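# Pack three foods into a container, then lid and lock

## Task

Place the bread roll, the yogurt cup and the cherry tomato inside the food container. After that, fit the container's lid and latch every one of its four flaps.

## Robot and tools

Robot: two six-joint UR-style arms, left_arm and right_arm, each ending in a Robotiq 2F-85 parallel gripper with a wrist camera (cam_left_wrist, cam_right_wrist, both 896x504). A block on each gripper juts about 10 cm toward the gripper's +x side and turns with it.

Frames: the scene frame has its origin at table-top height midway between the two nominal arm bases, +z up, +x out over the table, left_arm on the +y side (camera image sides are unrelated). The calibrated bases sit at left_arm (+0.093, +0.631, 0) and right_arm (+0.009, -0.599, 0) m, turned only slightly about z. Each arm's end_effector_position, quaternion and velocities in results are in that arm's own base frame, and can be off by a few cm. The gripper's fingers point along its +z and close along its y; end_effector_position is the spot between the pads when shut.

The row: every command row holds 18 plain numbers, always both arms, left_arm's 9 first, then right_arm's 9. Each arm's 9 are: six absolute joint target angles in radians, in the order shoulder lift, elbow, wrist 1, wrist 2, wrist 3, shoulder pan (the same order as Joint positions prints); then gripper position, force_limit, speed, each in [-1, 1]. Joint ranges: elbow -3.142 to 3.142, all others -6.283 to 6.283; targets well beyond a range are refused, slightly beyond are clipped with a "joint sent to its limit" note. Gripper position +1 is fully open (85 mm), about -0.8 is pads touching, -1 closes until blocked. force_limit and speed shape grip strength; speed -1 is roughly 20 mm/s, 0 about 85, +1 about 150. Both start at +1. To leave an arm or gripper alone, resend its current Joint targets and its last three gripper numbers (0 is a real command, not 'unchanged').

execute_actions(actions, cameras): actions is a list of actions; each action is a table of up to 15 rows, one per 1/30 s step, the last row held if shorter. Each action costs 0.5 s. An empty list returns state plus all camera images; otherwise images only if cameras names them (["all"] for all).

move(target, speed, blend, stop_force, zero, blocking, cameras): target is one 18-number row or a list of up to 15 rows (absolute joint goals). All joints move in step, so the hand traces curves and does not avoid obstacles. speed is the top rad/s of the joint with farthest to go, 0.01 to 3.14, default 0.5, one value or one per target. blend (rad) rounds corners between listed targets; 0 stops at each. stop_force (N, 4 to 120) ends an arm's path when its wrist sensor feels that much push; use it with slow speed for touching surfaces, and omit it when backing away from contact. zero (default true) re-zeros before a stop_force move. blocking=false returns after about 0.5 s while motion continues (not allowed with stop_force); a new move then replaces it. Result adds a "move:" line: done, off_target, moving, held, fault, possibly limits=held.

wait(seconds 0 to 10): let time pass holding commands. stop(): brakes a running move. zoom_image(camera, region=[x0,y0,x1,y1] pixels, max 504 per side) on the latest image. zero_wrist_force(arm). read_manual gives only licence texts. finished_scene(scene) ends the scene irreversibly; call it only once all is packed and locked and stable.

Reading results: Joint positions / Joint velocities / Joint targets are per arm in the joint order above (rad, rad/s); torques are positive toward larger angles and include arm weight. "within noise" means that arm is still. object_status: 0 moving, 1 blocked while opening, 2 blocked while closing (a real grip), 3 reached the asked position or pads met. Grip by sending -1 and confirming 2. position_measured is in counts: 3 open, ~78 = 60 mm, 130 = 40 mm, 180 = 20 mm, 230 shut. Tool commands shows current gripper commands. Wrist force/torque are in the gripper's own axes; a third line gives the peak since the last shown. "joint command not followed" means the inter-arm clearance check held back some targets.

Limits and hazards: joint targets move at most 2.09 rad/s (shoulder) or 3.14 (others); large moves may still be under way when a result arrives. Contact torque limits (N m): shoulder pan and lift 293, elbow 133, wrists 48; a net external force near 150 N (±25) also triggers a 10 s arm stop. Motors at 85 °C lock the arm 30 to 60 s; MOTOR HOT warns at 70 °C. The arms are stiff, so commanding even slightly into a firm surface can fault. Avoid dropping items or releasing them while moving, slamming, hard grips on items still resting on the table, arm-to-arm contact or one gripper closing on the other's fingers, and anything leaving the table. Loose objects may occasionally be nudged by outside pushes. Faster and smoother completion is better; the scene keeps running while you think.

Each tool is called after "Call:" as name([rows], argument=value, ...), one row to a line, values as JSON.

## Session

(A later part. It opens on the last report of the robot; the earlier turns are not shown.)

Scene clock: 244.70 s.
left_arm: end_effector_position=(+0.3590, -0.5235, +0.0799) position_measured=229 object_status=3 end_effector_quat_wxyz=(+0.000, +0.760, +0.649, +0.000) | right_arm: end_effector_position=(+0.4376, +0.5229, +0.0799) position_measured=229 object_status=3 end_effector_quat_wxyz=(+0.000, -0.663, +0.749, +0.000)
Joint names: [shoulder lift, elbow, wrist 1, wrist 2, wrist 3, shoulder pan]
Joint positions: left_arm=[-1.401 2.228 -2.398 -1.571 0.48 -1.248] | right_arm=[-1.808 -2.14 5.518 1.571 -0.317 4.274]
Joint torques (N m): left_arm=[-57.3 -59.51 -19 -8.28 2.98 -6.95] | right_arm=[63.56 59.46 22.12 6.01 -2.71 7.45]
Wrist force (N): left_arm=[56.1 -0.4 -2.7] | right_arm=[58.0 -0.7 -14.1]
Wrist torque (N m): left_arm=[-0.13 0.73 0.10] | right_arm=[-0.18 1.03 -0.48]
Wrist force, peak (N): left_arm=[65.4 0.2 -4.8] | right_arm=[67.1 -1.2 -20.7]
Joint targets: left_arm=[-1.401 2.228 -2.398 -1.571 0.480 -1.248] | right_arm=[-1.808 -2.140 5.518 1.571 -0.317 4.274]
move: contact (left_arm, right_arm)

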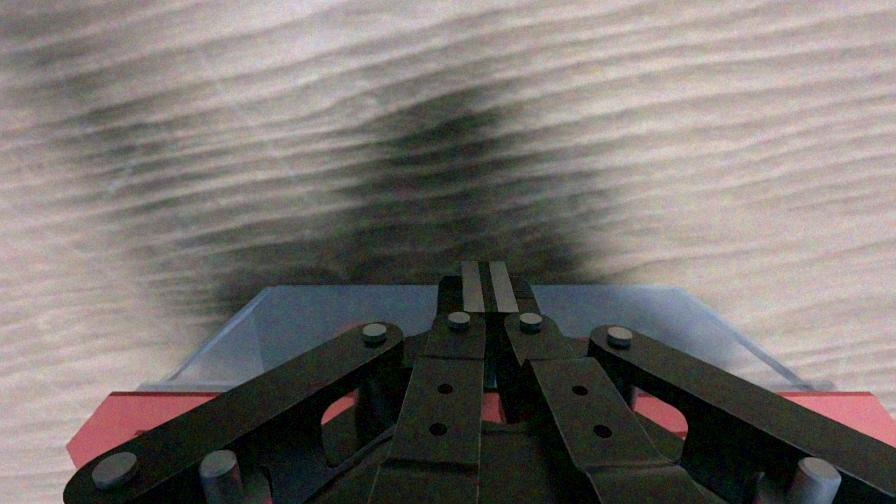

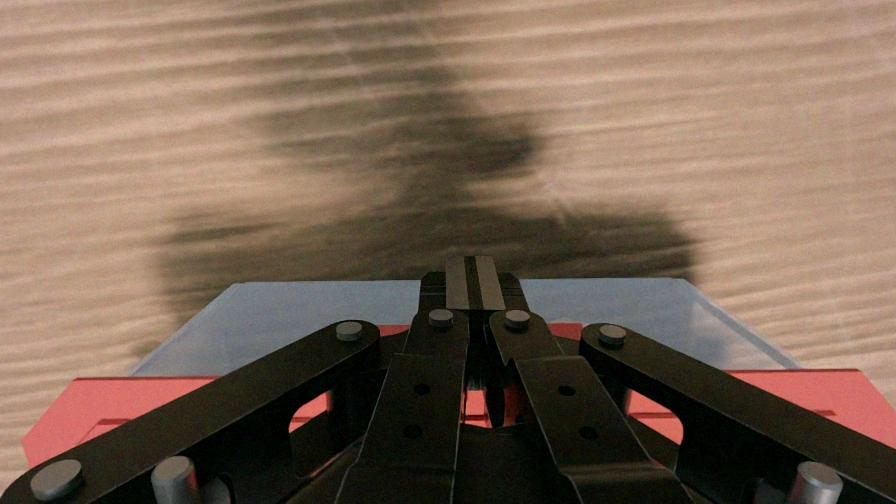

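Call:
move([
  [-1.4131,2.2432,-2.4009,-1.5708,0.4892,-1.2388,-0.8,-1,0,-1.7941,-2.1581,5.523,1.5708,-0.3229,4.2681,-0.8,-1,0],
  [-1.4716,2.214,-2.3132,-1.5708,0.4892,-1.2388,-0.8,-1,0,-1.74,-2.1307,5.4415,1.5708,-0.3229,4.2681,-0.8,-1,0],
  [-1.6458,2.0177,-1.9427,-1.5708,0.483,-1.245,-0.8,-1,0,-1.576,-1.9408,5.0876,1.571,-0.319,4.272,-0.8,-1,0],
], blend=0.01, speed=[0.05,0.15,0.4], cameras=["all"])

Call:
zoom_image(camera="cam_left_wrist", region=[230, 220, 690, 500])

Call:
zoom_image(camera="cam_right_wrist", region=[230, 220, 690, 500])

Scene clock: 248.80 s.
left_arm: end_effector_position=(+0.3591, -0.5188, +0.3000) position_measured=229 object_status=3 end_effector_quat_wxyz=(+0.000, +0.760, +0.649, +0.000) | right_arm: end_effector_position=(+0.4366, +0.5181, +0.2999) position_measured=229 object_status=3 end_effector_quat_wxyz=(+0.000, -0.663, +0.749, +0.000)
Joint names: [shoulder lift, elbow, wrist 1, wrist 2, wrist 3, shoulder pan]
Joint positions: left_arm=[-1.646 2.018 -1.943 -1.571 0.483 -1.245] | right_arm=[-1.576 -1.941 5.088 1.571 -0.319 4.272]
Joint torques (N m): left_arm=[-48.66 -52.45 0.1 2.65 -2.78 -17.75] | right_arm=[61.38 59.93 1.25 1.84 2.21 18.67]
Wrist force (N): left_arm=[0.4 0.9 0.2] | right_arm=[0.7 -3.1 0.3]
Wrist torque (N m): left_arm=[-0.07 0.39 0.14] | right_arm=[-0.34 0.04 -0.46]
Wrist force, peak (N): left_arm=[56.2 -0.3 -2.6] | right_arm=[58.9 -0.7 -13.8]
Joint targets: left_arm=[-1.646 2.018 -1.943 -1.571 0.483 -1.245] | right_arm=[-1.576 -1.941 5.088 1.571 -0.319 4.272]
move: done; blend cut to 0.0091 rad at target 1

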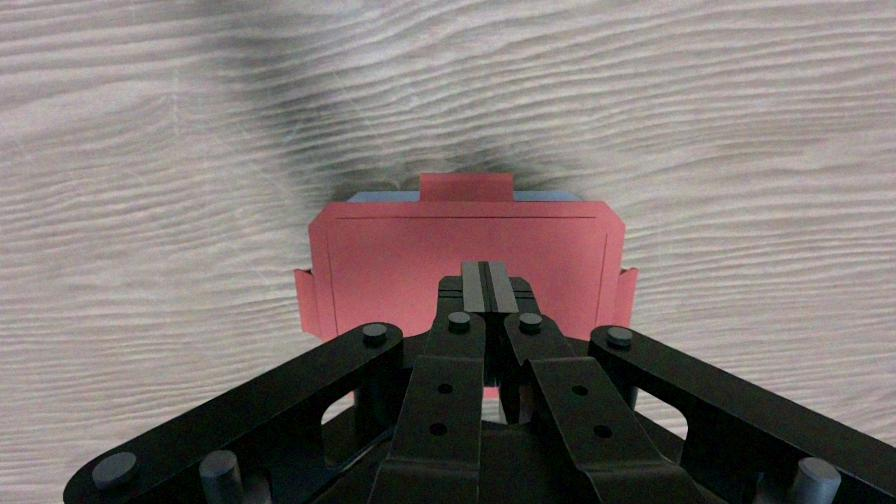

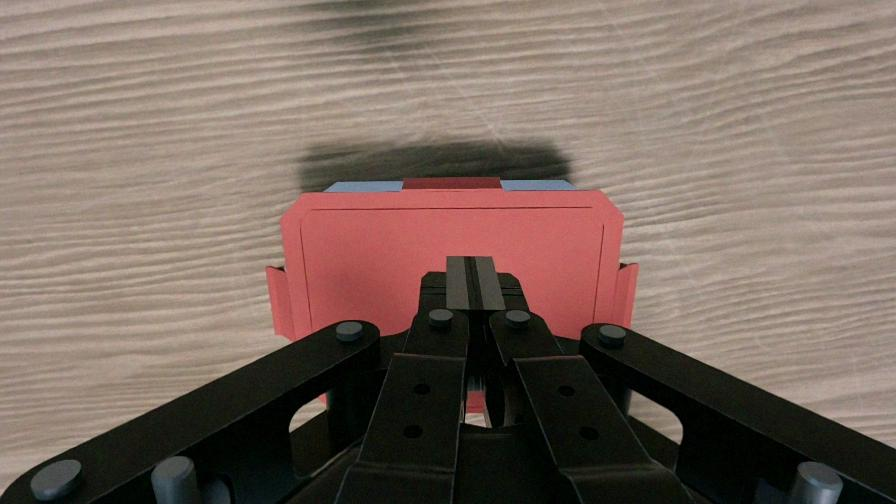

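Scaled by 1.096 from the camera's 896x504 image, which has a finer 1280x720 frame.

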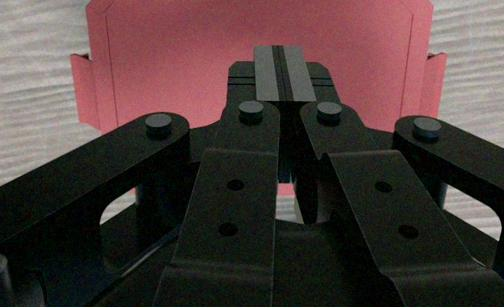

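Scaled by 1.096 from the camera's 896x504 image, which has a finer 1280x720 frame.

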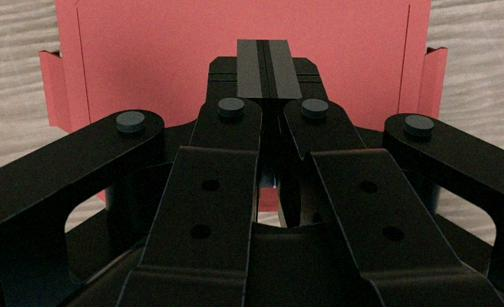

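Call:
move(target=[-1.5479,2.4224,-2.9477,-1.9351,0.5753,-1.0615,-0.8,-1,0,-1.6061,-2.2732,5.7741,1.7033,-0.368,4.2038,-0.8,-1,0], speed=0.5, cameras=["all"])

Scene clock: 253.67 s.
left_arm: end_effector_position=(+0.3628, -0.5000, +0.1799) position_measured=229 object_status=3 end_effector_quat_wxyz=(+0.195, +0.726, +0.618, -0.229) | right_arm: end_effector_position=(+0.4348, +0.4993, +0.1800) position_measured=229 object_status=3 end_effector_quat_wxyz=(+0.129, -0.654, +0.737, +0.116)
Joint names: [shoulder lift, elbow, wrist 1, wrist 2, wrist 3, shoulder pan]
Joint positions: left_arm=[-1.548 2.422 -2.948 -1.935 0.575 -1.062] | right_arm=[-1.606 -2.273 5.774 1.703 -0.368 4.204]
Joint torques (N m): left_arm=[-17.86 -26.72 -7.34 -4.24 2.91 16.71] | right_arm=[29.82 29.86 8.3 2.07 -2.28 -11.39]
Wrist force (N): left_arm=[0.9 0.2 -0.4] | right_arm=[1.3 -2.8 0.5]
Wrist torque (N m): left_arm=[-0.25 0.31 0.08] | right_arm=[-0.33 -0.01 -0.33]
Wrist force, peak (N): left_arm=[1.9 0.2 -0.5] | right_arm=[1.7 -3.2 1.2]
Joint targets: left_arm=[-1.548 2.422 -2.948 -1.935 0.575 -1.062] | right_arm=[-1.606 -2.273 5.774 1.703 -0.368 4.204]
move: done

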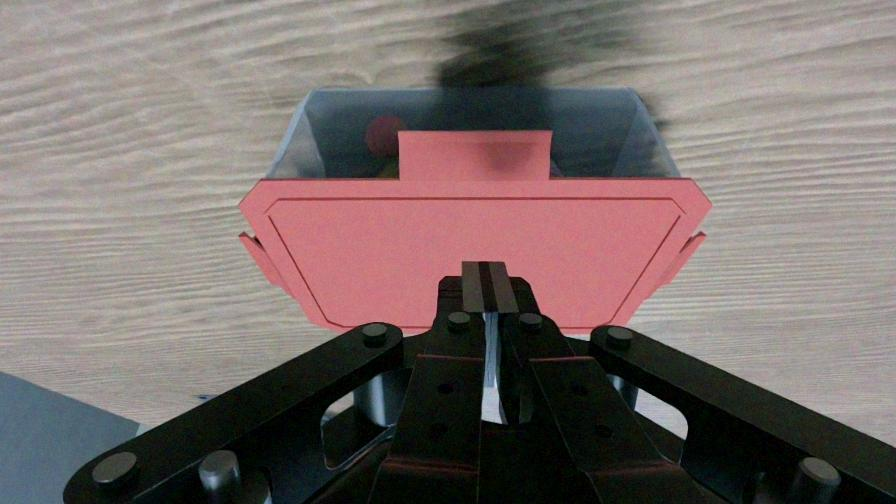

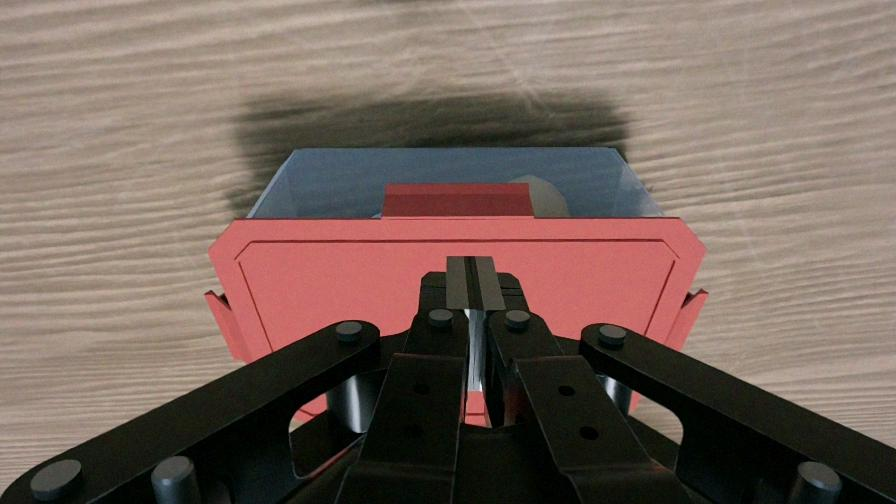

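Call:
move([
  [-1.3317,2.4718,-3.2152,-1.9321,0.5696,-1.0676,-0.8,-1,0,-1.7704,-2.3324,5.998,1.7022,-0.3715,4.2072,-0.8,-1,0],
], speed=0.12, stop_force=20, cameras=["all"])

Call:
move([
  [-1.3167,2.4510,-3.2174,-1.9201,0.5467,-1.0923,-0.8,-1,0,-1.7916,-2.3037,5.9922,1.6979,-0.3586,4.2203,-0.8,-1,0],
], speed=0.03, stop_force=35, cameras=["all"])

Scene clock: 257.07 s.
left_arm: end_effector_position=(+0.3622, -0.5049, +0.0820) position_measured=229 object_status=3 end_effector_quat_wxyz=(+0.195, +0.726, +0.618, -0.229) | right_arm: end_effector_position=(+0.4354, +0.5043, +0.0840) position_measured=229 object_status=3 end_effector_quat_wxyz=(+0.129, -0.656, +0.734, +0.116)
Joint names: [shoulder lift, elbow, wrist 1, wrist 2, wrist 3, shoulder pan]
Joint positions: left_arm=[-1.332 2.472 -3.215 -1.932 0.57 -1.068] | right_arm=[-1.77 -2.332 5.998 1.702 -0.372 4.207]
Joint torques (N m): left_arm=[-30.34 -17.12 -7.61 1.9 -3.04 -16.85] | right_arm=[39.54 20.89 8.75 -1.58 -1.98 17.82]
Wrist force (N): left_arm=[1.0 -0.1 -0.7] | right_arm=[1.5 -2.7 0.6]
Wrist torque (N m): left_arm=[-0.31 0.29 0.21] | right_arm=[-0.38 0.00 -0.35]
Wrist force, peak (N): left_arm=[1.5 -0.1 -0.1] | right_arm=[1.7 -3.4 1.1]
Joint targets: left_arm=[-1.332 2.472 -3.215 -1.932 0.570 -1.068] | right_arm=[-1.770 -2.332 5.998 1.702 -0.371 4.207]
move: done

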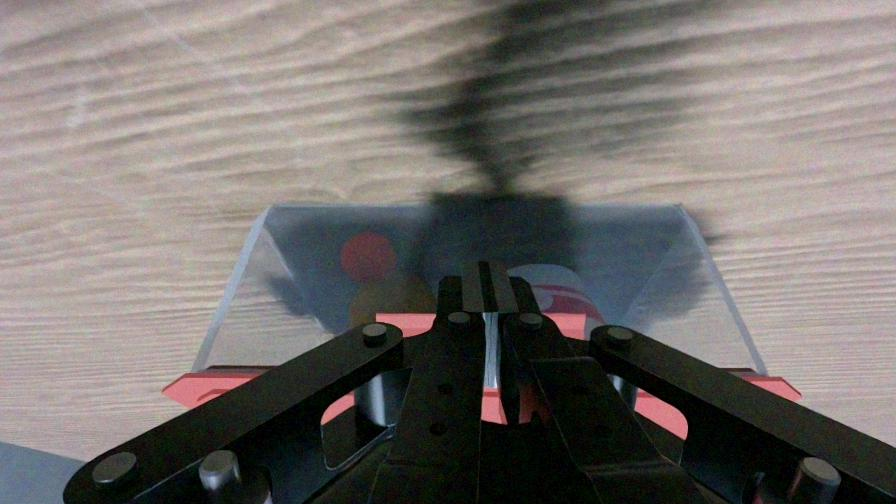

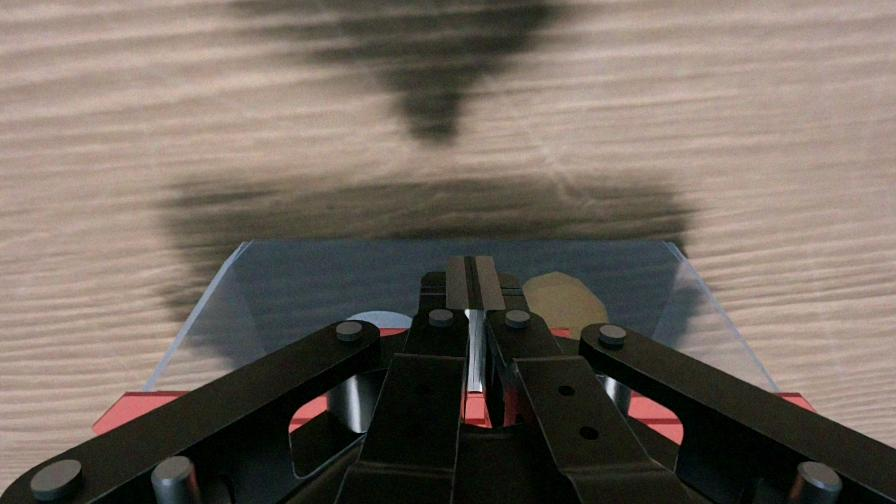

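Scene clock: 258.93 s.
left_arm: end_effector_position=(+0.3598, -0.5190, +0.0819) position_measured=229 object_status=3 end_effector_quat_wxyz=(+0.195, +0.726, +0.618, -0.229) | right_arm: end_effector_position=(+0.4371, +0.5185, +0.0839) position_measured=229 object_status=3 end_effector_quat_wxyz=(+0.129, -0.656, +0.734, +0.116)
Joint names: [shoulder lift, elbow, wrist 1, wrist 2, wrist 3, shoulder pan]
Joint positions: left_arm=[-1.321 2.457 -3.217 -1.923 0.553 -1.085] | right_arm=[-1.786 -2.312 5.994 1.699 -0.362 4.217]
Joint torques (N m): left_arm=[-51.78 -33.89 -7.76 -7.91 2.93 0.43] | right_arm=[53.94 37.51 12.75 4.5 -2 -1.14]
Wrist force (N): left_arm=[28.2 0.1 -23.5] | right_arm=[29.6 0.1 -28.2]
Wrist torque (N m): left_arm=[-0.32 0.60 0.06] | right_arm=[-0.46 0.46 -0.47]
Wrist force, peak (N): left_arm=[44.8 -1.6 -54.6] | right_arm=[48.3 1.4 -53.4]
Joint targets: left_arm=[-1.321 2.457 -3.217 -1.923 0.553 -1.085] | right_arm=[-1.786 -2.312 5.994 1.699 -0.362 4.217]
move: contact (left_arm, right_arm)

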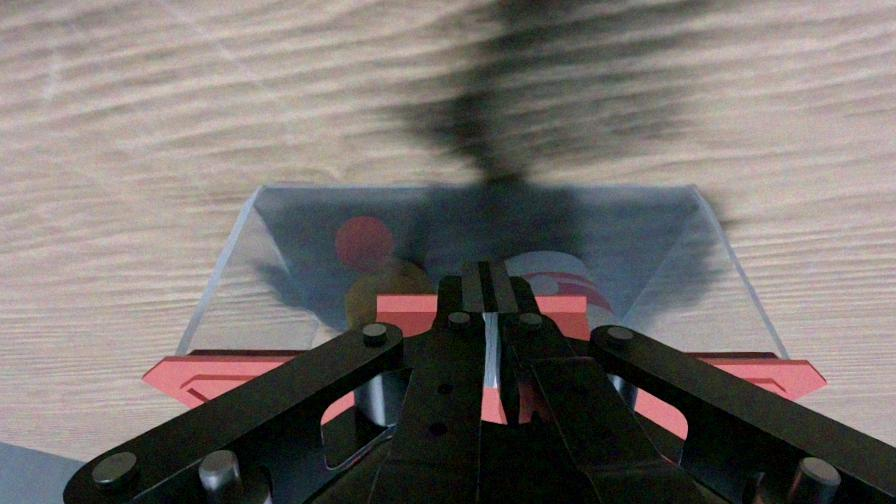

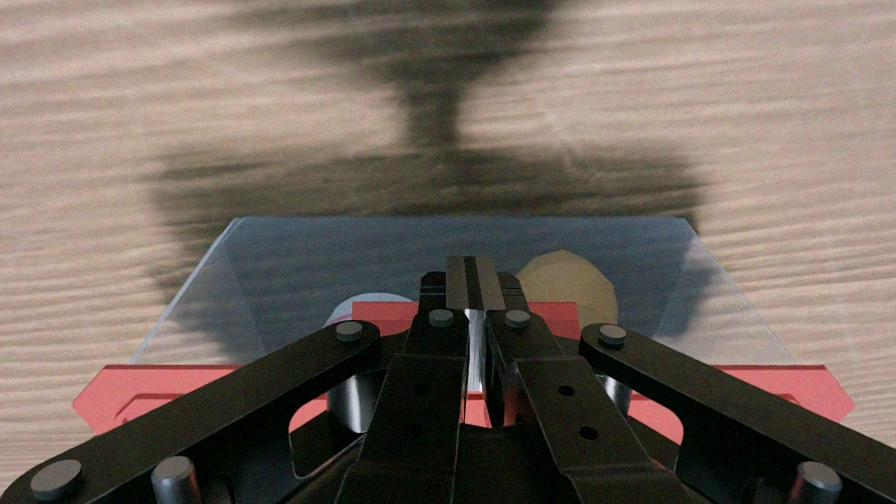

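Call:
move([
  [-1.3167,2.4510,-3.2174,-1.9201,0.5467,-1.0923,-0.8,-1,0,-1.7916,-2.3037,5.9922,1.6979,-0.3586,4.2203,-0.8,-1,0],
], speed=0.02, stop_force=60, zero=false, cameras=["all"])

Scene clock: 260.33 s.
left_arm: end_effector_position=(+0.3597, -0.5196, +0.0819) position_measured=229 object_status=3 end_effector_quat_wxyz=(+0.195, +0.726, +0.618, -0.229) | right_arm: end_effector_position=(+0.4372, +0.5191, +0.0839) position_measured=229 object_status=3 end_effector_quat_wxyz=(+0.129, -0.656, +0.734, +0.116)
Joint names: [shoulder lift, elbow, wrist 1, wrist 2, wrist 3, shoulder pan]
Joint positions: left_arm=[-1.32 2.456 -3.217 -1.923 0.552 -1.086] | right_arm=[-1.786 -2.311 5.994 1.699 -0.362 4.217]
Joint torques (N m): left_arm=[-47.23 -43.04 -9.83 -10.62 3.56 -12.83] | right_arm=[47.05 48.34 16.52 5.27 -1.94 6.82]
Wrist force (N): left_arm=[44.1 0.5 -46.3] | right_arm=[47.9 2.9 -49.9]
Wrist torque (N m): left_arm=[-0.33 0.70 0.11] | right_arm=[-0.58 0.82 -0.56]
Wrist force, peak (N): left_arm=[52.2 -1.3 -60.5] | right_arm=[55.6 3.4 -61.6]
Joint targets: left_arm=[-1.320 2.456 -3.217 -1.923 0.552 -1.086] | right_arm=[-1.786 -2.311 5.994 1.699 -0.362 4.217]
move: contact (left_arm, right_arm)

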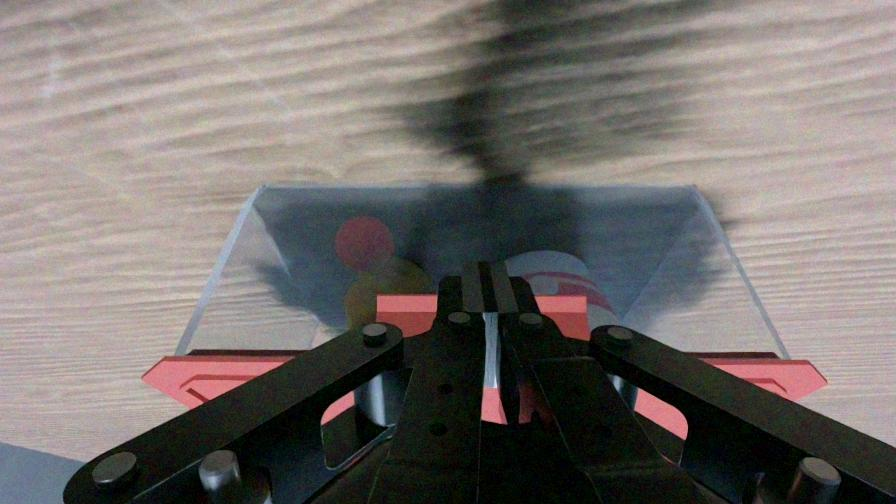

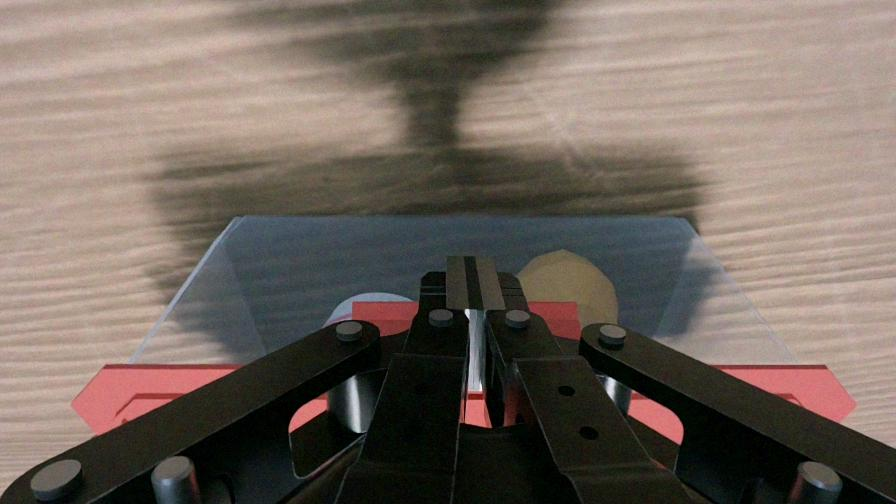

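Call:
move([
  [-1.3317,2.4718,-3.2152,-1.9321,0.5696,-1.0676,-0.8,-1,0,-1.7704,-2.3324,5.998,1.7022,-0.3715,4.2072,-0.8,-1,0],
  [-1.5479,2.4224,-2.9477,-1.9351,0.5753,-1.0615,-0.8,-1,0,-1.6061,-2.2732,5.7741,1.7033,-0.368,4.2038,-0.8,-1,0],
], speed=[0.1,0.3], cameras=["all"])

Call:
zoom_image(camera="cam_left_wrist", region=[360, 80, 600, 260])

Call:
zoom_image(camera="cam_right_wrist", region=[340, 130, 580, 310])

Scene clock: 262.70 s.
left_arm: end_effector_position=(+0.3628, -0.5000, +0.1799) position_measured=229 object_status=3 end_effector_quat_wxyz=(+0.195, +0.726, +0.618, -0.229) | right_arm: end_effector_position=(+0.4348, +0.4993, +0.1799) position_measured=229 object_status=3 end_effector_quat_wxyz=(+0.129, -0.654, +0.737, +0.116)
Joint names: [shoulder lift, elbow, wrist 1, wrist 2, wrist 3, shoulder pan]
Joint positions: left_arm=[-1.548 2.422 -2.948 -1.935 0.575 -1.062] | right_arm=[-1.606 -2.273 5.774 1.703 -0.368 4.204]
Joint torques (N m): left_arm=[-45.04 -40.69 -1.88 -3.92 2.98 16.97] | right_arm=[56.44 51.76 1.49 2.29 1.56 -11.87]
Wrist force (N): left_arm=[0.6 0.2 -0.6] | right_arm=[1.4 -1.5 0.9]
Wrist torque (N m): left_arm=[-0.25 0.36 0.08] | right_arm=[-0.11 -0.03 -0.46]
Wrist force, peak (N): left_arm=[44.5 0.4 -46.4] | right_arm=[48.0 3.3 -49.8]
Joint targets: left_arm=[-1.548 2.422 -2.948 -1.935 0.575 -1.062] | right_arm=[-1.606 -2.273 5.774 1.703 -0.368 4.204]
move: done

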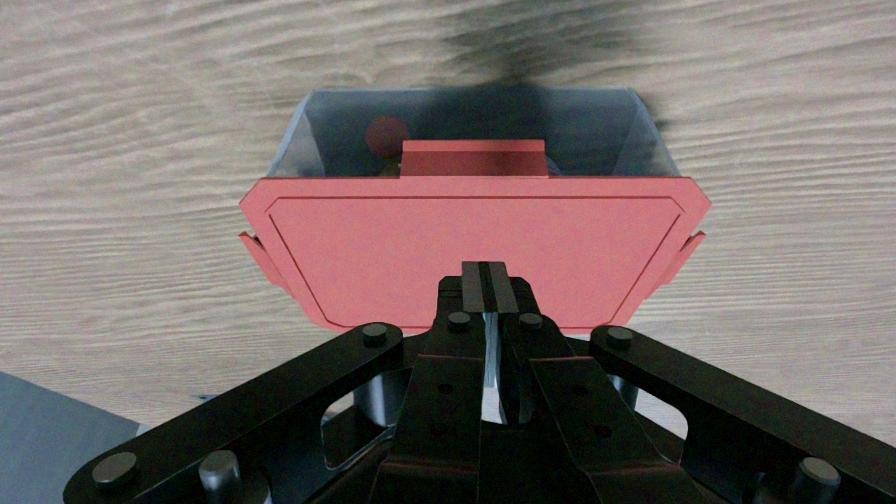

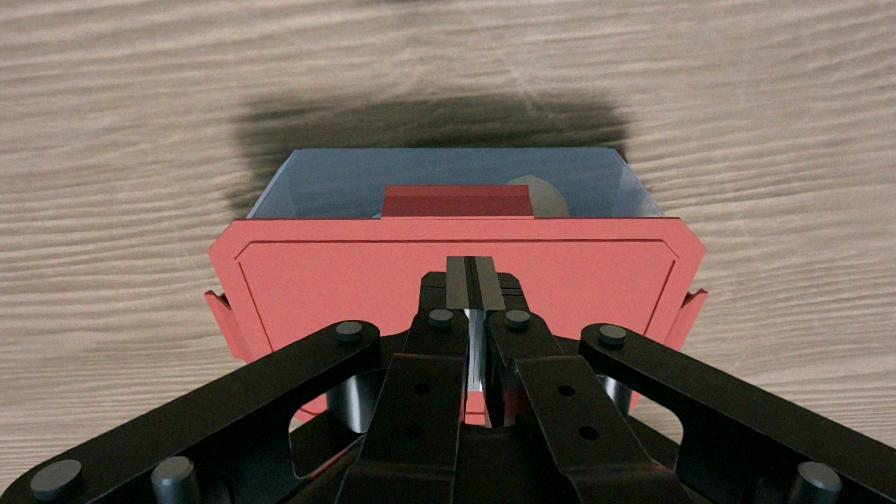

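Scaled by 2.100 from the camera's 896x504 image, which has a finer 1280x720 frame.

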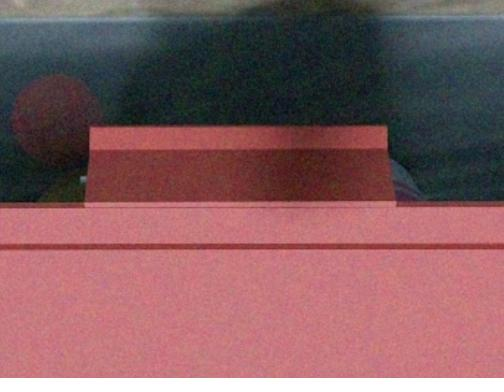

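Scaled by 2.100 from the camera's 896x504 image, which has a finer 1280x720 frame.

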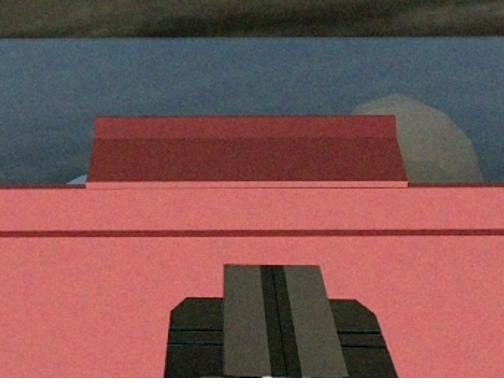

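Call:
move([
  [-1.798,2.4224,-2.6977,-1.9351,0.5753,-1.0615,-0.8,-1,0,-1.3961,-2.2732,5.5641,1.7033,-0.368,4.2038,-0.8,-1,0],
  [-1.2218,1.3704,-1.4242,-1.8968,2.3303,-1.0209,-0.8,-1,0,-1.5447,-1.8623,4.9281,1.1371,1.6888,4.707,-0.8,-1,0],
  [-1.1364,1.5782,-1.7174,-1.8968,2.3303,-1.0209,-0.8,-1,0,-1.6793,-2.0701,5.2705,1.1371,1.6888,4.707,-0.8,-1,0],
], speed=[0.3,0.7,0.3], blend=0.03, cameras=["all"])

Scene clock: 269.33 s.
left_arm: end_effector_position=(+0.4948, -0.6479, +0.2000) position_measured=229 object_status=3 end_effector_quat_wxyz=(-0.017, +0.973, -0.078, -0.216) | right_arm: end_effector_position=(+0.2969, +0.6409, +0.2002) position_measured=229 object_status=3 end_effector_quat_wxyz=(+0.216, +0.055, +0.975, -0.012)
Joint names: [shoulder lift, elbow, wrist 1, wrist 2, wrist 3, shoulder pan]
Joint positions: left_arm=[-1.136 1.578 -1.717 -1.897 2.33 -1.021] | right_arm=[-1.679 -2.07 5.27 1.137 1.689 4.707]
Joint torques (N m): left_arm=[-61.7 -36.45 -6.44 2.13 2.95 15.81] | right_arm=[42.19 34.08 8.34 -3.08 2.16 14.95]
Wrist force (N): left_arm=[0.8 0.1 -0.5] | right_arm=[1.4 -2.2 0.9]
Wrist torque (N m): left_arm=[-0.25 0.34 0.05] | right_arm=[-0.43 0.16 -0.49]
Wrist force, peak (N): left_arm=[2.1 -1.2 -1.7] | right_arm=[2.3 -2.5 2.3]
Joint targets: left_arm=[-1.136 1.578 -1.717 -1.897 2.330 -1.021] | right_arm=[-1.679 -2.070 5.271 1.137 1.689 4.707]
move: done

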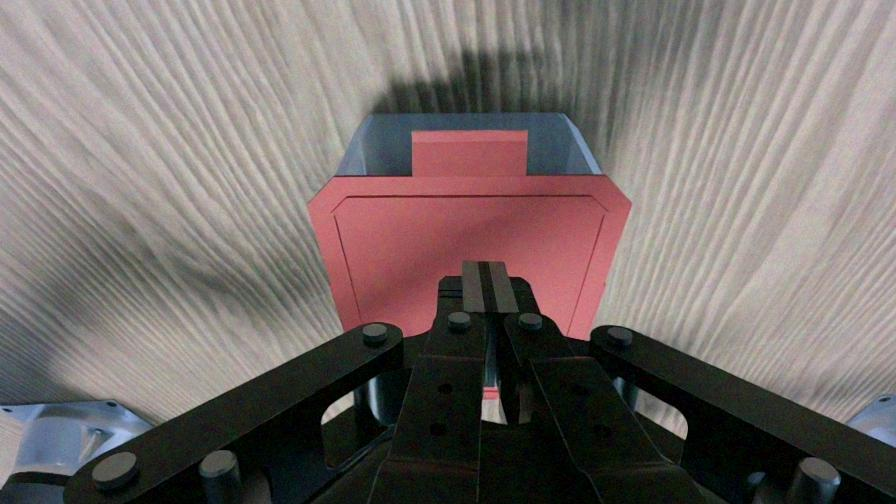

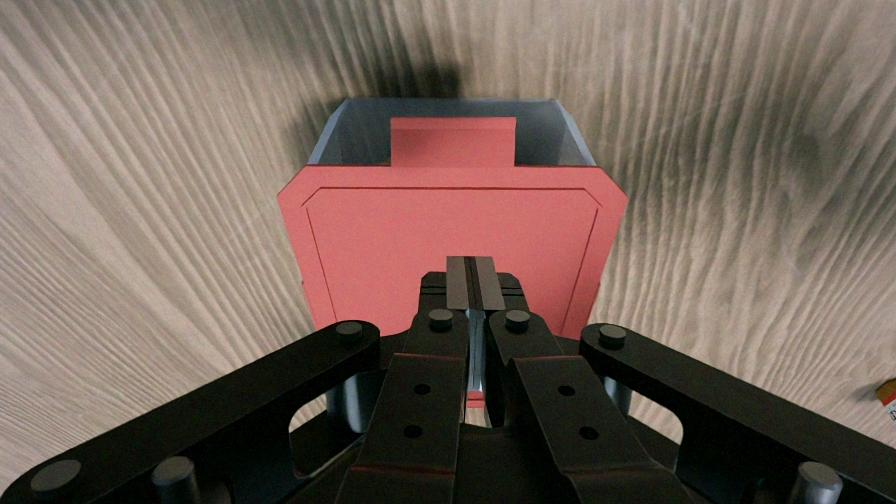

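Call:
move(target=[-1.0496,1.6808,-1.9096,-1.8994,2.3216,-1.0294,-0.8,-1,0,-1.8309,-2.1554,5.5143,1.1365,1.6722,4.6919,-0.8,-1,0], speed=0.12, stop_force=20, cameras=["all"])

Call:
move(target=[-1.0724,1.7197,-1.9320,-1.9048,2.3021,-1.0488,-0.8,-1,0,-1.8388,-2.1488,5.5312,1.1354,1.6353,4.6585,-0.8,-1,0], speed=0.03, stop_force=45, cameras=["all"])

Scene clock: 275.87 s.
left_arm: end_effector_position=(+0.4849, -0.6463, +0.0829) position_measured=229 object_status=3 end_effector_quat_wxyz=(-0.017, +0.973, -0.078, -0.216) | right_arm: end_effector_position=(+0.3068, +0.6396, +0.0829) position_measured=229 object_status=3 end_effector_quat_wxyz=(+0.216, +0.055, +0.975, -0.012)
Joint names: [shoulder lift, elbow, wrist 1, wrist 2, wrist 3, shoulder pan]
Joint positions: left_arm=[-1.05 1.681 -1.91 -1.899 2.322 -1.029] | right_arm=[-1.831 -2.155 5.514 1.137 1.672 4.692]
Joint torques (N m): left_arm=[-60.79 -29.74 -5.93 -3.73 -3.05 -17.93] | right_arm=[43.14 21.64 7.62 -3.11 -2.67 -17.28]
Wrist force (N): left_arm=[1.0 0.2 -3.3] | right_arm=[2.2 -1.0 -4.5]
Wrist torque (N m): left_arm=[-0.28 0.31 0.21] | right_arm=[-0.26 0.07 -0.37]
Wrist force, peak (N): left_arm=[0.8 0.4 -3.7] | right_arm=[2.2 -1.0 -4.5]
Joint targets: left_arm=[-1.050 1.681 -1.910 -1.899 2.322 -1.029] | right_arm=[-1.831 -2.155 5.514 1.137 1.672 4.692]
move: done

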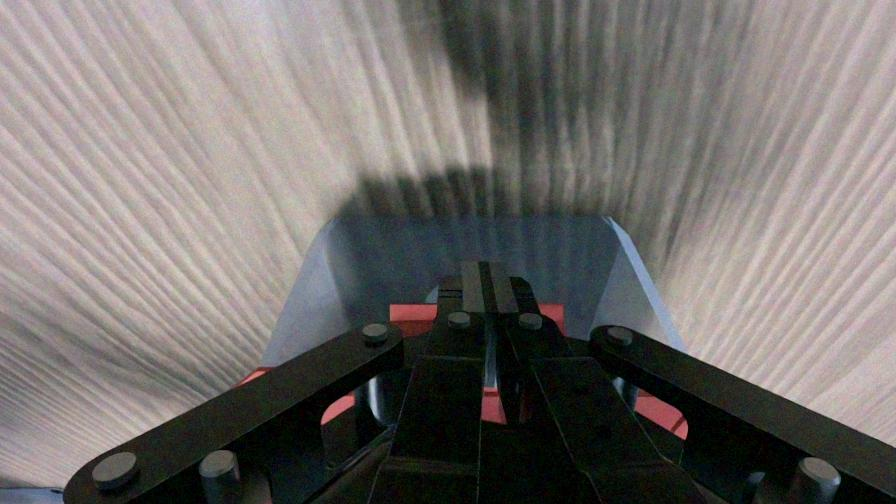

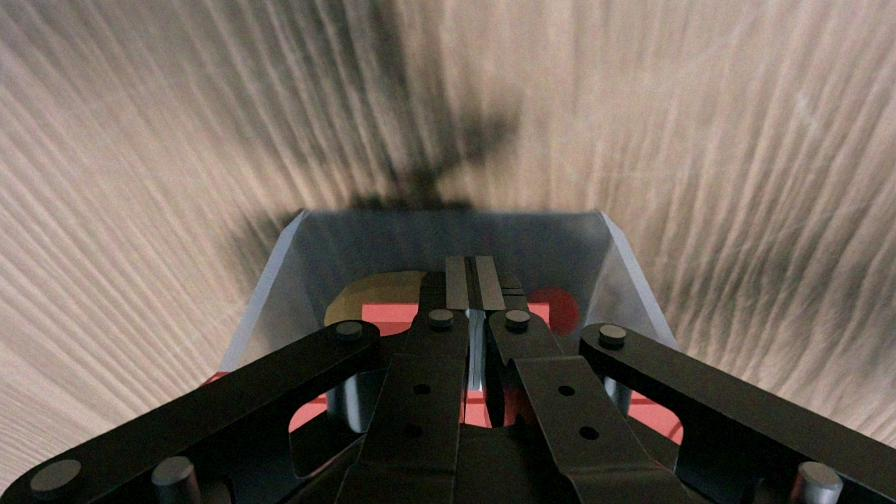

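Scene clock: 277.33 s.
left_arm: end_effector_position=(+0.4808, -0.6458, +0.0830) position_measured=229 object_status=3 end_effector_quat_wxyz=(-0.017, +0.973, -0.078, -0.216) | right_arm: end_effector_position=(+0.3111, +0.6392, +0.0829) position_measured=229 object_status=3 end_effector_quat_wxyz=(+0.216, +0.055, +0.975, -0.012)
Joint names: [shoulder lift, elbow, wrist 1, wrist 2, wrist 3, shoulder pan]
Joint positions: left_arm=[-1.054 1.688 -1.914 -1.9 2.318 -1.033] | right_arm=[-1.832 -2.154 5.518 1.136 1.665 4.685]
Joint torques (N m): left_arm=[-59.46 -27.46 7.51 -9.34 3.49 -6.58] | right_arm=[64.15 16.13 -1.42 -11.79 2.16 -11.19]
Wrist force (N): left_arm=[39.4 1.7 -21.1] | right_arm=[36.7 0.3 -26.3]
Wrist torque (N m): left_arm=[-0.25 0.96 0.10] | right_arm=[-0.29 0.81 -0.53]
Wrist force, peak (N): left_arm=[58.7 1.0 -24.5] | right_arm=[51.7 -3.5 -35.7]
Joint targets: left_arm=[-1.054 1.688 -1.914 -1.900 2.318 -1.033] | right_arm=[-1.832 -2.154 5.518 1.137 1.665 4.685]
move: contact (left_arm, right_arm); left_arm: the elbow is farthest, 0.031 rad from its target; right_arm: the wrist 3 is farthest, 0.029 rad from its target

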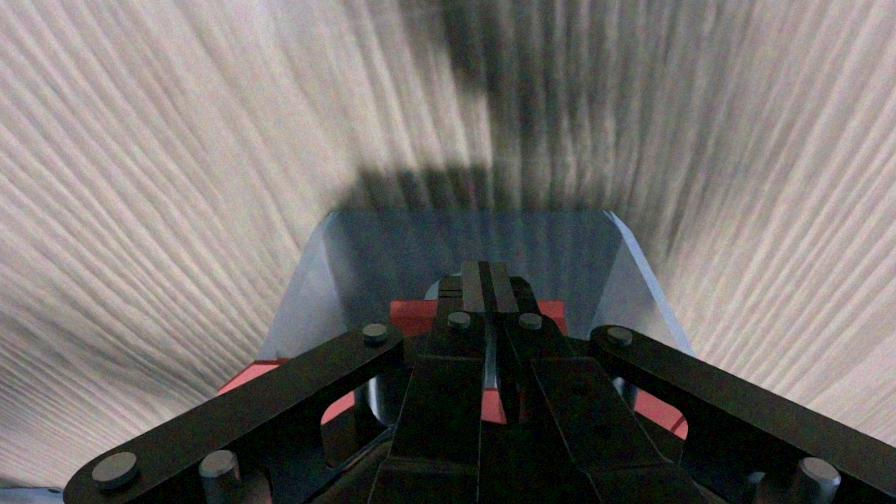

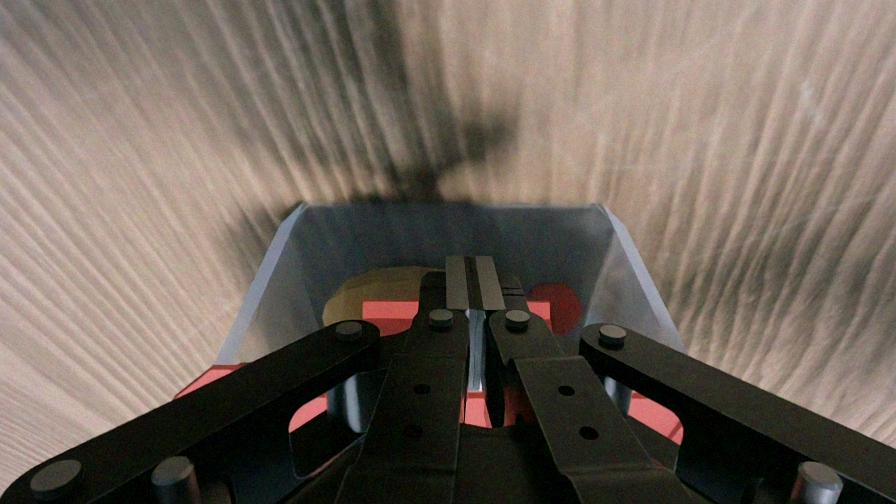

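Call:
move(target=[-1.0724,1.7197,-1.9320,-1.9048,2.3021,-1.0488,-0.8,-1,0,-1.8388,-2.1488,5.5312,1.1354,1.6353,4.6585,-0.8,-1,0], speed=0.02, stop_force=60, zero=false)

Call:
move([
  [-1.0496,1.6808,-1.9096,-1.8994,2.3216,-1.0294,-0.8,-1,0,-1.8309,-2.1554,5.5143,1.1365,1.6722,4.6919,-0.8,-1,0],
  [-1.1364,1.5782,-1.7174,-1.8968,2.3303,-1.0209,-0.8,-1,0,-1.6793,-2.0701,5.2705,1.1371,1.6888,4.707,-0.8,-1,0],
], speed=[0.1,0.3], cameras=["all"])

Call:
zoom_image(camera="cam_left_wrist", region=[360, 80, 600, 260])

Call:
zoom_image(camera="cam_right_wrist", region=[340, 80, 580, 260])

Scene clock: 278.77 s.
left_arm: end_effector_position=(+0.4805, -0.6456, +0.0830) position_measured=229 object_status=3 end_effector_quat_wxyz=(-0.017, +0.973, -0.078, -0.215) | right_arm: end_effector_position=(+0.3117, +0.6390, +0.0829) position_measured=229 object_status=3 end_effector_quat_wxyz=(+0.216, +0.055, +0.975, -0.012)
Joint names: [shoulder lift, elbow, wrist 1, wrist 2, wrist 3, shoulder pan]
Joint positions: left_arm=[-1.055 1.689 -1.915 -1.9 2.317 -1.033] | right_arm=[-1.833 -2.154 5.518 1.137 1.664 4.684]
Joint torques (N m): left_arm=[-56.17 -20.95 11.23 -12.7 3.27 -19.33] | right_arm=[58.42 13.79 -2.14 -16.68 2.29 -22.43]
Wrist force (N): left_arm=[56.8 0.9 -27.0] | right_arm=[51.0 -1.7 -38.6]
Wrist torque (N m): left_arm=[-0.35 1.21 0.12] | right_arm=[-0.37 1.10 -0.50]
Wrist force, peak (N): left_arm=[66.7 0.3 -29.2] | right_arm=[60.9 -3.0 -44.9]
Joint targets: left_arm=[-1.055 1.689 -1.915 -1.900 2.317 -1.033] | right_arm=[-1.833 -2.154 5.518 1.137 1.664 4.684]
move: contact (left_arm, right_arm); left_arm: the elbow is farthest, 0.030 rad from its target; right_arm: the wrist 3 is farthest, 0.028 rad from its target

Scene clock: 280.73 s.
left_arm: end_effector_position=(+0.4947, -0.6479, +0.1998) position_measured=229 object_status=3 end_effector_quat_wxyz=(-0.017, +0.973, -0.078, -0.216) | right_arm: end_effector_position=(+0.2969, +0.6408, +0.2000) position_measured=229 object_status=3 end_effector_quat_wxyz=(+0.216, +0.055, +0.975, -0.012)
Joint names: [shoulder lift, elbow, wrist 1, wrist 2, wrist 3, shoulder pan]
Joint positions: left_arm=[-1.136 1.578 -1.718 -1.897 2.33 -1.021] | right_arm=[-1.679 -2.07 5.271 1.137 1.689 4.707]
Joint torques (N m): left_arm=[-84.69 -53.29 -0.41 2.03 2.73 17.09] | right_arm=[67.6 54.26 1.93 0.86 2.4 18.71]
Wrist force (N): left_arm=[0.5 0.3 -0.6] | right_arm=[1.0 -1.1 0.9]
Wrist torque (N m): left_arm=[-0.23 0.39 0.05] | right_arm=[-0.25 0.24 -0.49]
Wrist force, peak (N): left_arm=[56.3 1.1 -27.0] | right_arm=[50.5 -1.4 -38.8]
Joint targets: left_arm=[-1.136 1.578 -1.717 -1.897 2.330 -1.021] | right_arm=[-1.679 -2.070 5.271 1.137 1.689 4.707]
move: done

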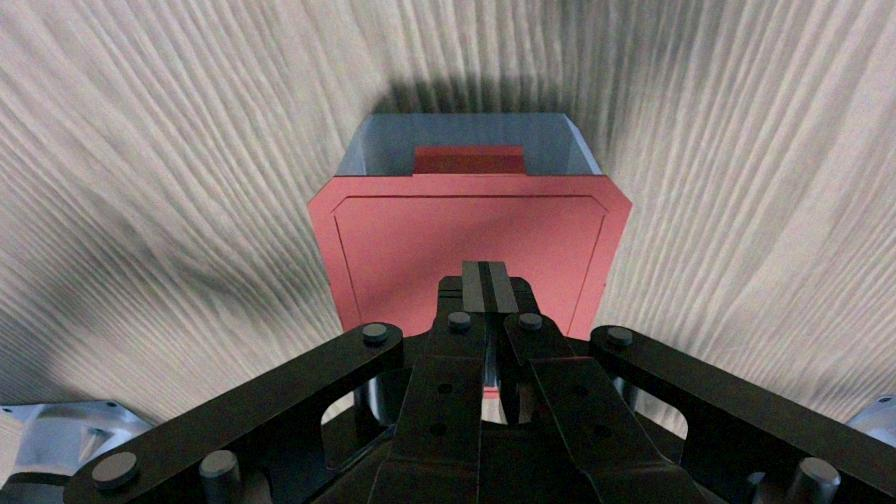

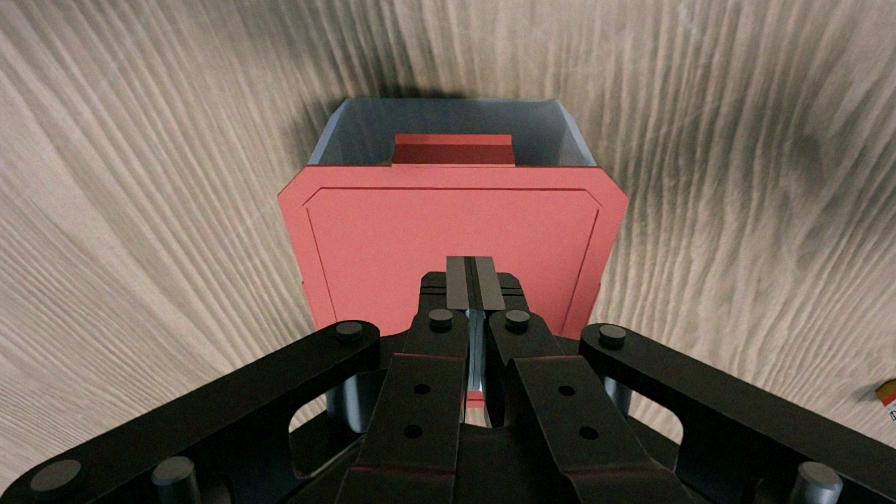

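Scaled by 2.100 from the camera's 896x504 image, which has a finer 1280x720 frame.

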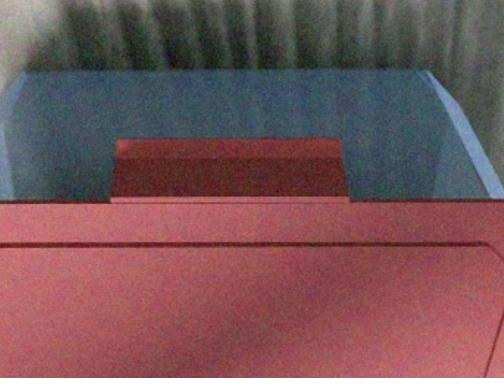

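Scaled by 2.100 from the camera's 896x504 image, which has a finer 1280x720 frame.

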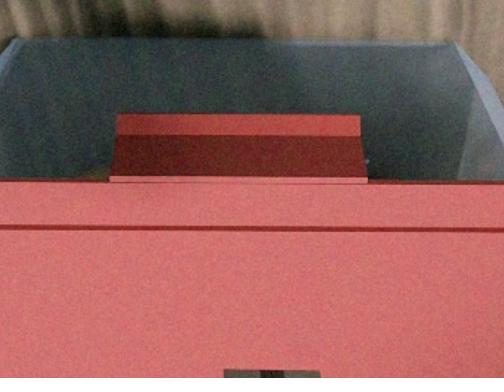

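Call:
move(target=[-1.2218,1.3704,-1.4242,-1.8968,2.3303,-1.0209,-0.8,-1,0,-1.5447,-1.8623,4.9281,1.1371,1.6888,4.707,-0.8,-1,0], cameras=["all"])

Call:
zoom_image(camera="cam_left_wrist", region=[300, 150, 680, 480])

Scene clock: 282.20 s.
left_arm: end_effector_position=(+0.4949, -0.6481, +0.3795) position_measured=229 object_status=3 end_effector_quat_wxyz=(-0.017, +0.973, -0.078, -0.216) | right_arm: end_effector_position=(+0.2969, +0.6409, +0.3799) position_measured=229 object_status=3 end_effector_quat_wxyz=(+0.216, +0.055, +0.975, -0.012)
Joint names: [shoulder lift, elbow, wrist 1, wrist 2, wrist 3, shoulder pan]
Joint positions: left_arm=[-1.222 1.371 -1.424 -1.897 2.33 -1.021] | right_arm=[-1.545 -1.862 4.928 1.137 1.689 4.707]
Joint torques (N m): left_arm=[-82.1 -54.63 0.17 1.12 3.1 15.54] | right_arm=[62.24 61.99 1.01 -0.52 1.89 14.1]
Wrist force (N): left_arm=[0.7 0.4 -0.2] | right_arm=[0.4 -0.6 0.2]
Wrist torque (N m): left_arm=[-0.21 0.33 0.06] | right_arm=[-0.07 0.28 -0.51]
Wrist force, peak (N): left_arm=[-1.1 0.1 -3.0] | right_arm=[1.9 -1.4 3.4]
Joint targets: left_arm=[-1.222 1.370 -1.424 -1.897 2.330 -1.021] | right_arm=[-1.545 -1.862 4.928 1.137 1.689 4.707]
move: done

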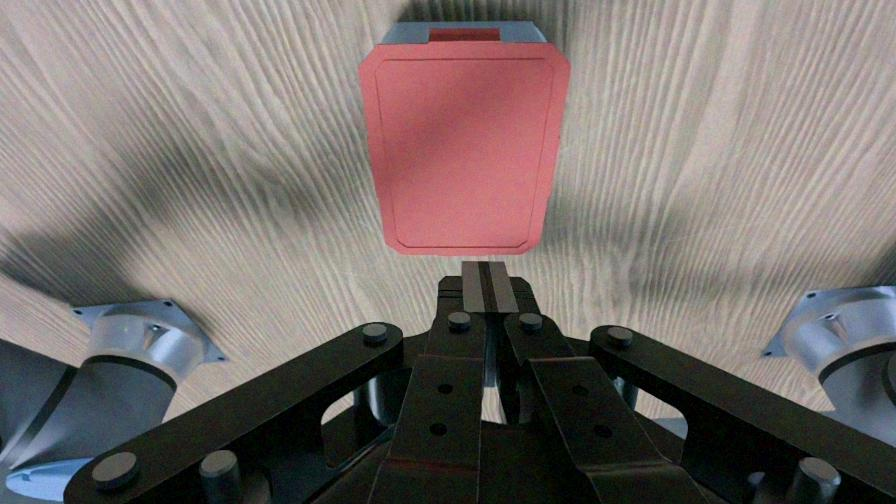

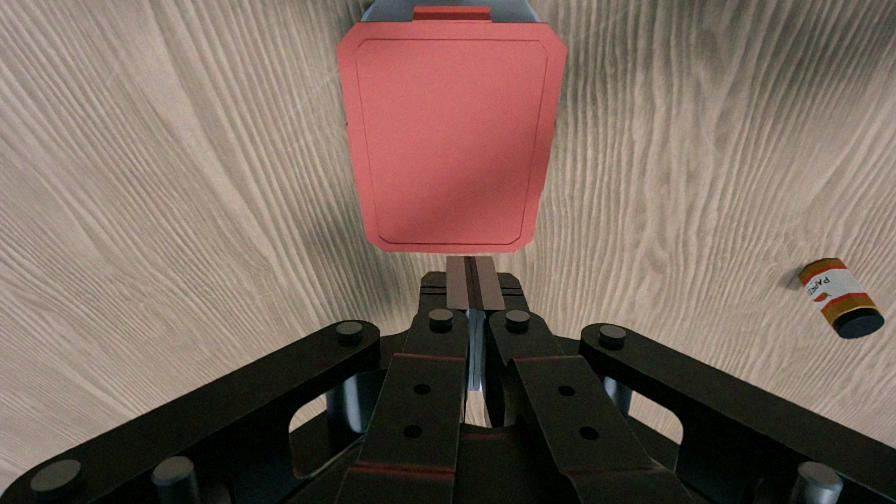

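Scaled by 1.326 from the camera's 896x504 image, which has a finer 1280x720 frame.

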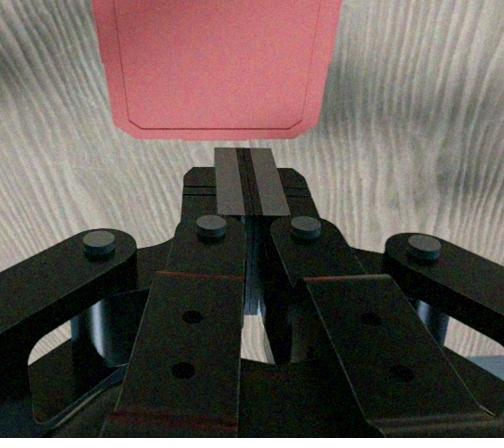

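Call:
finished_scene(scene=1)

The scene is finished: the task was done.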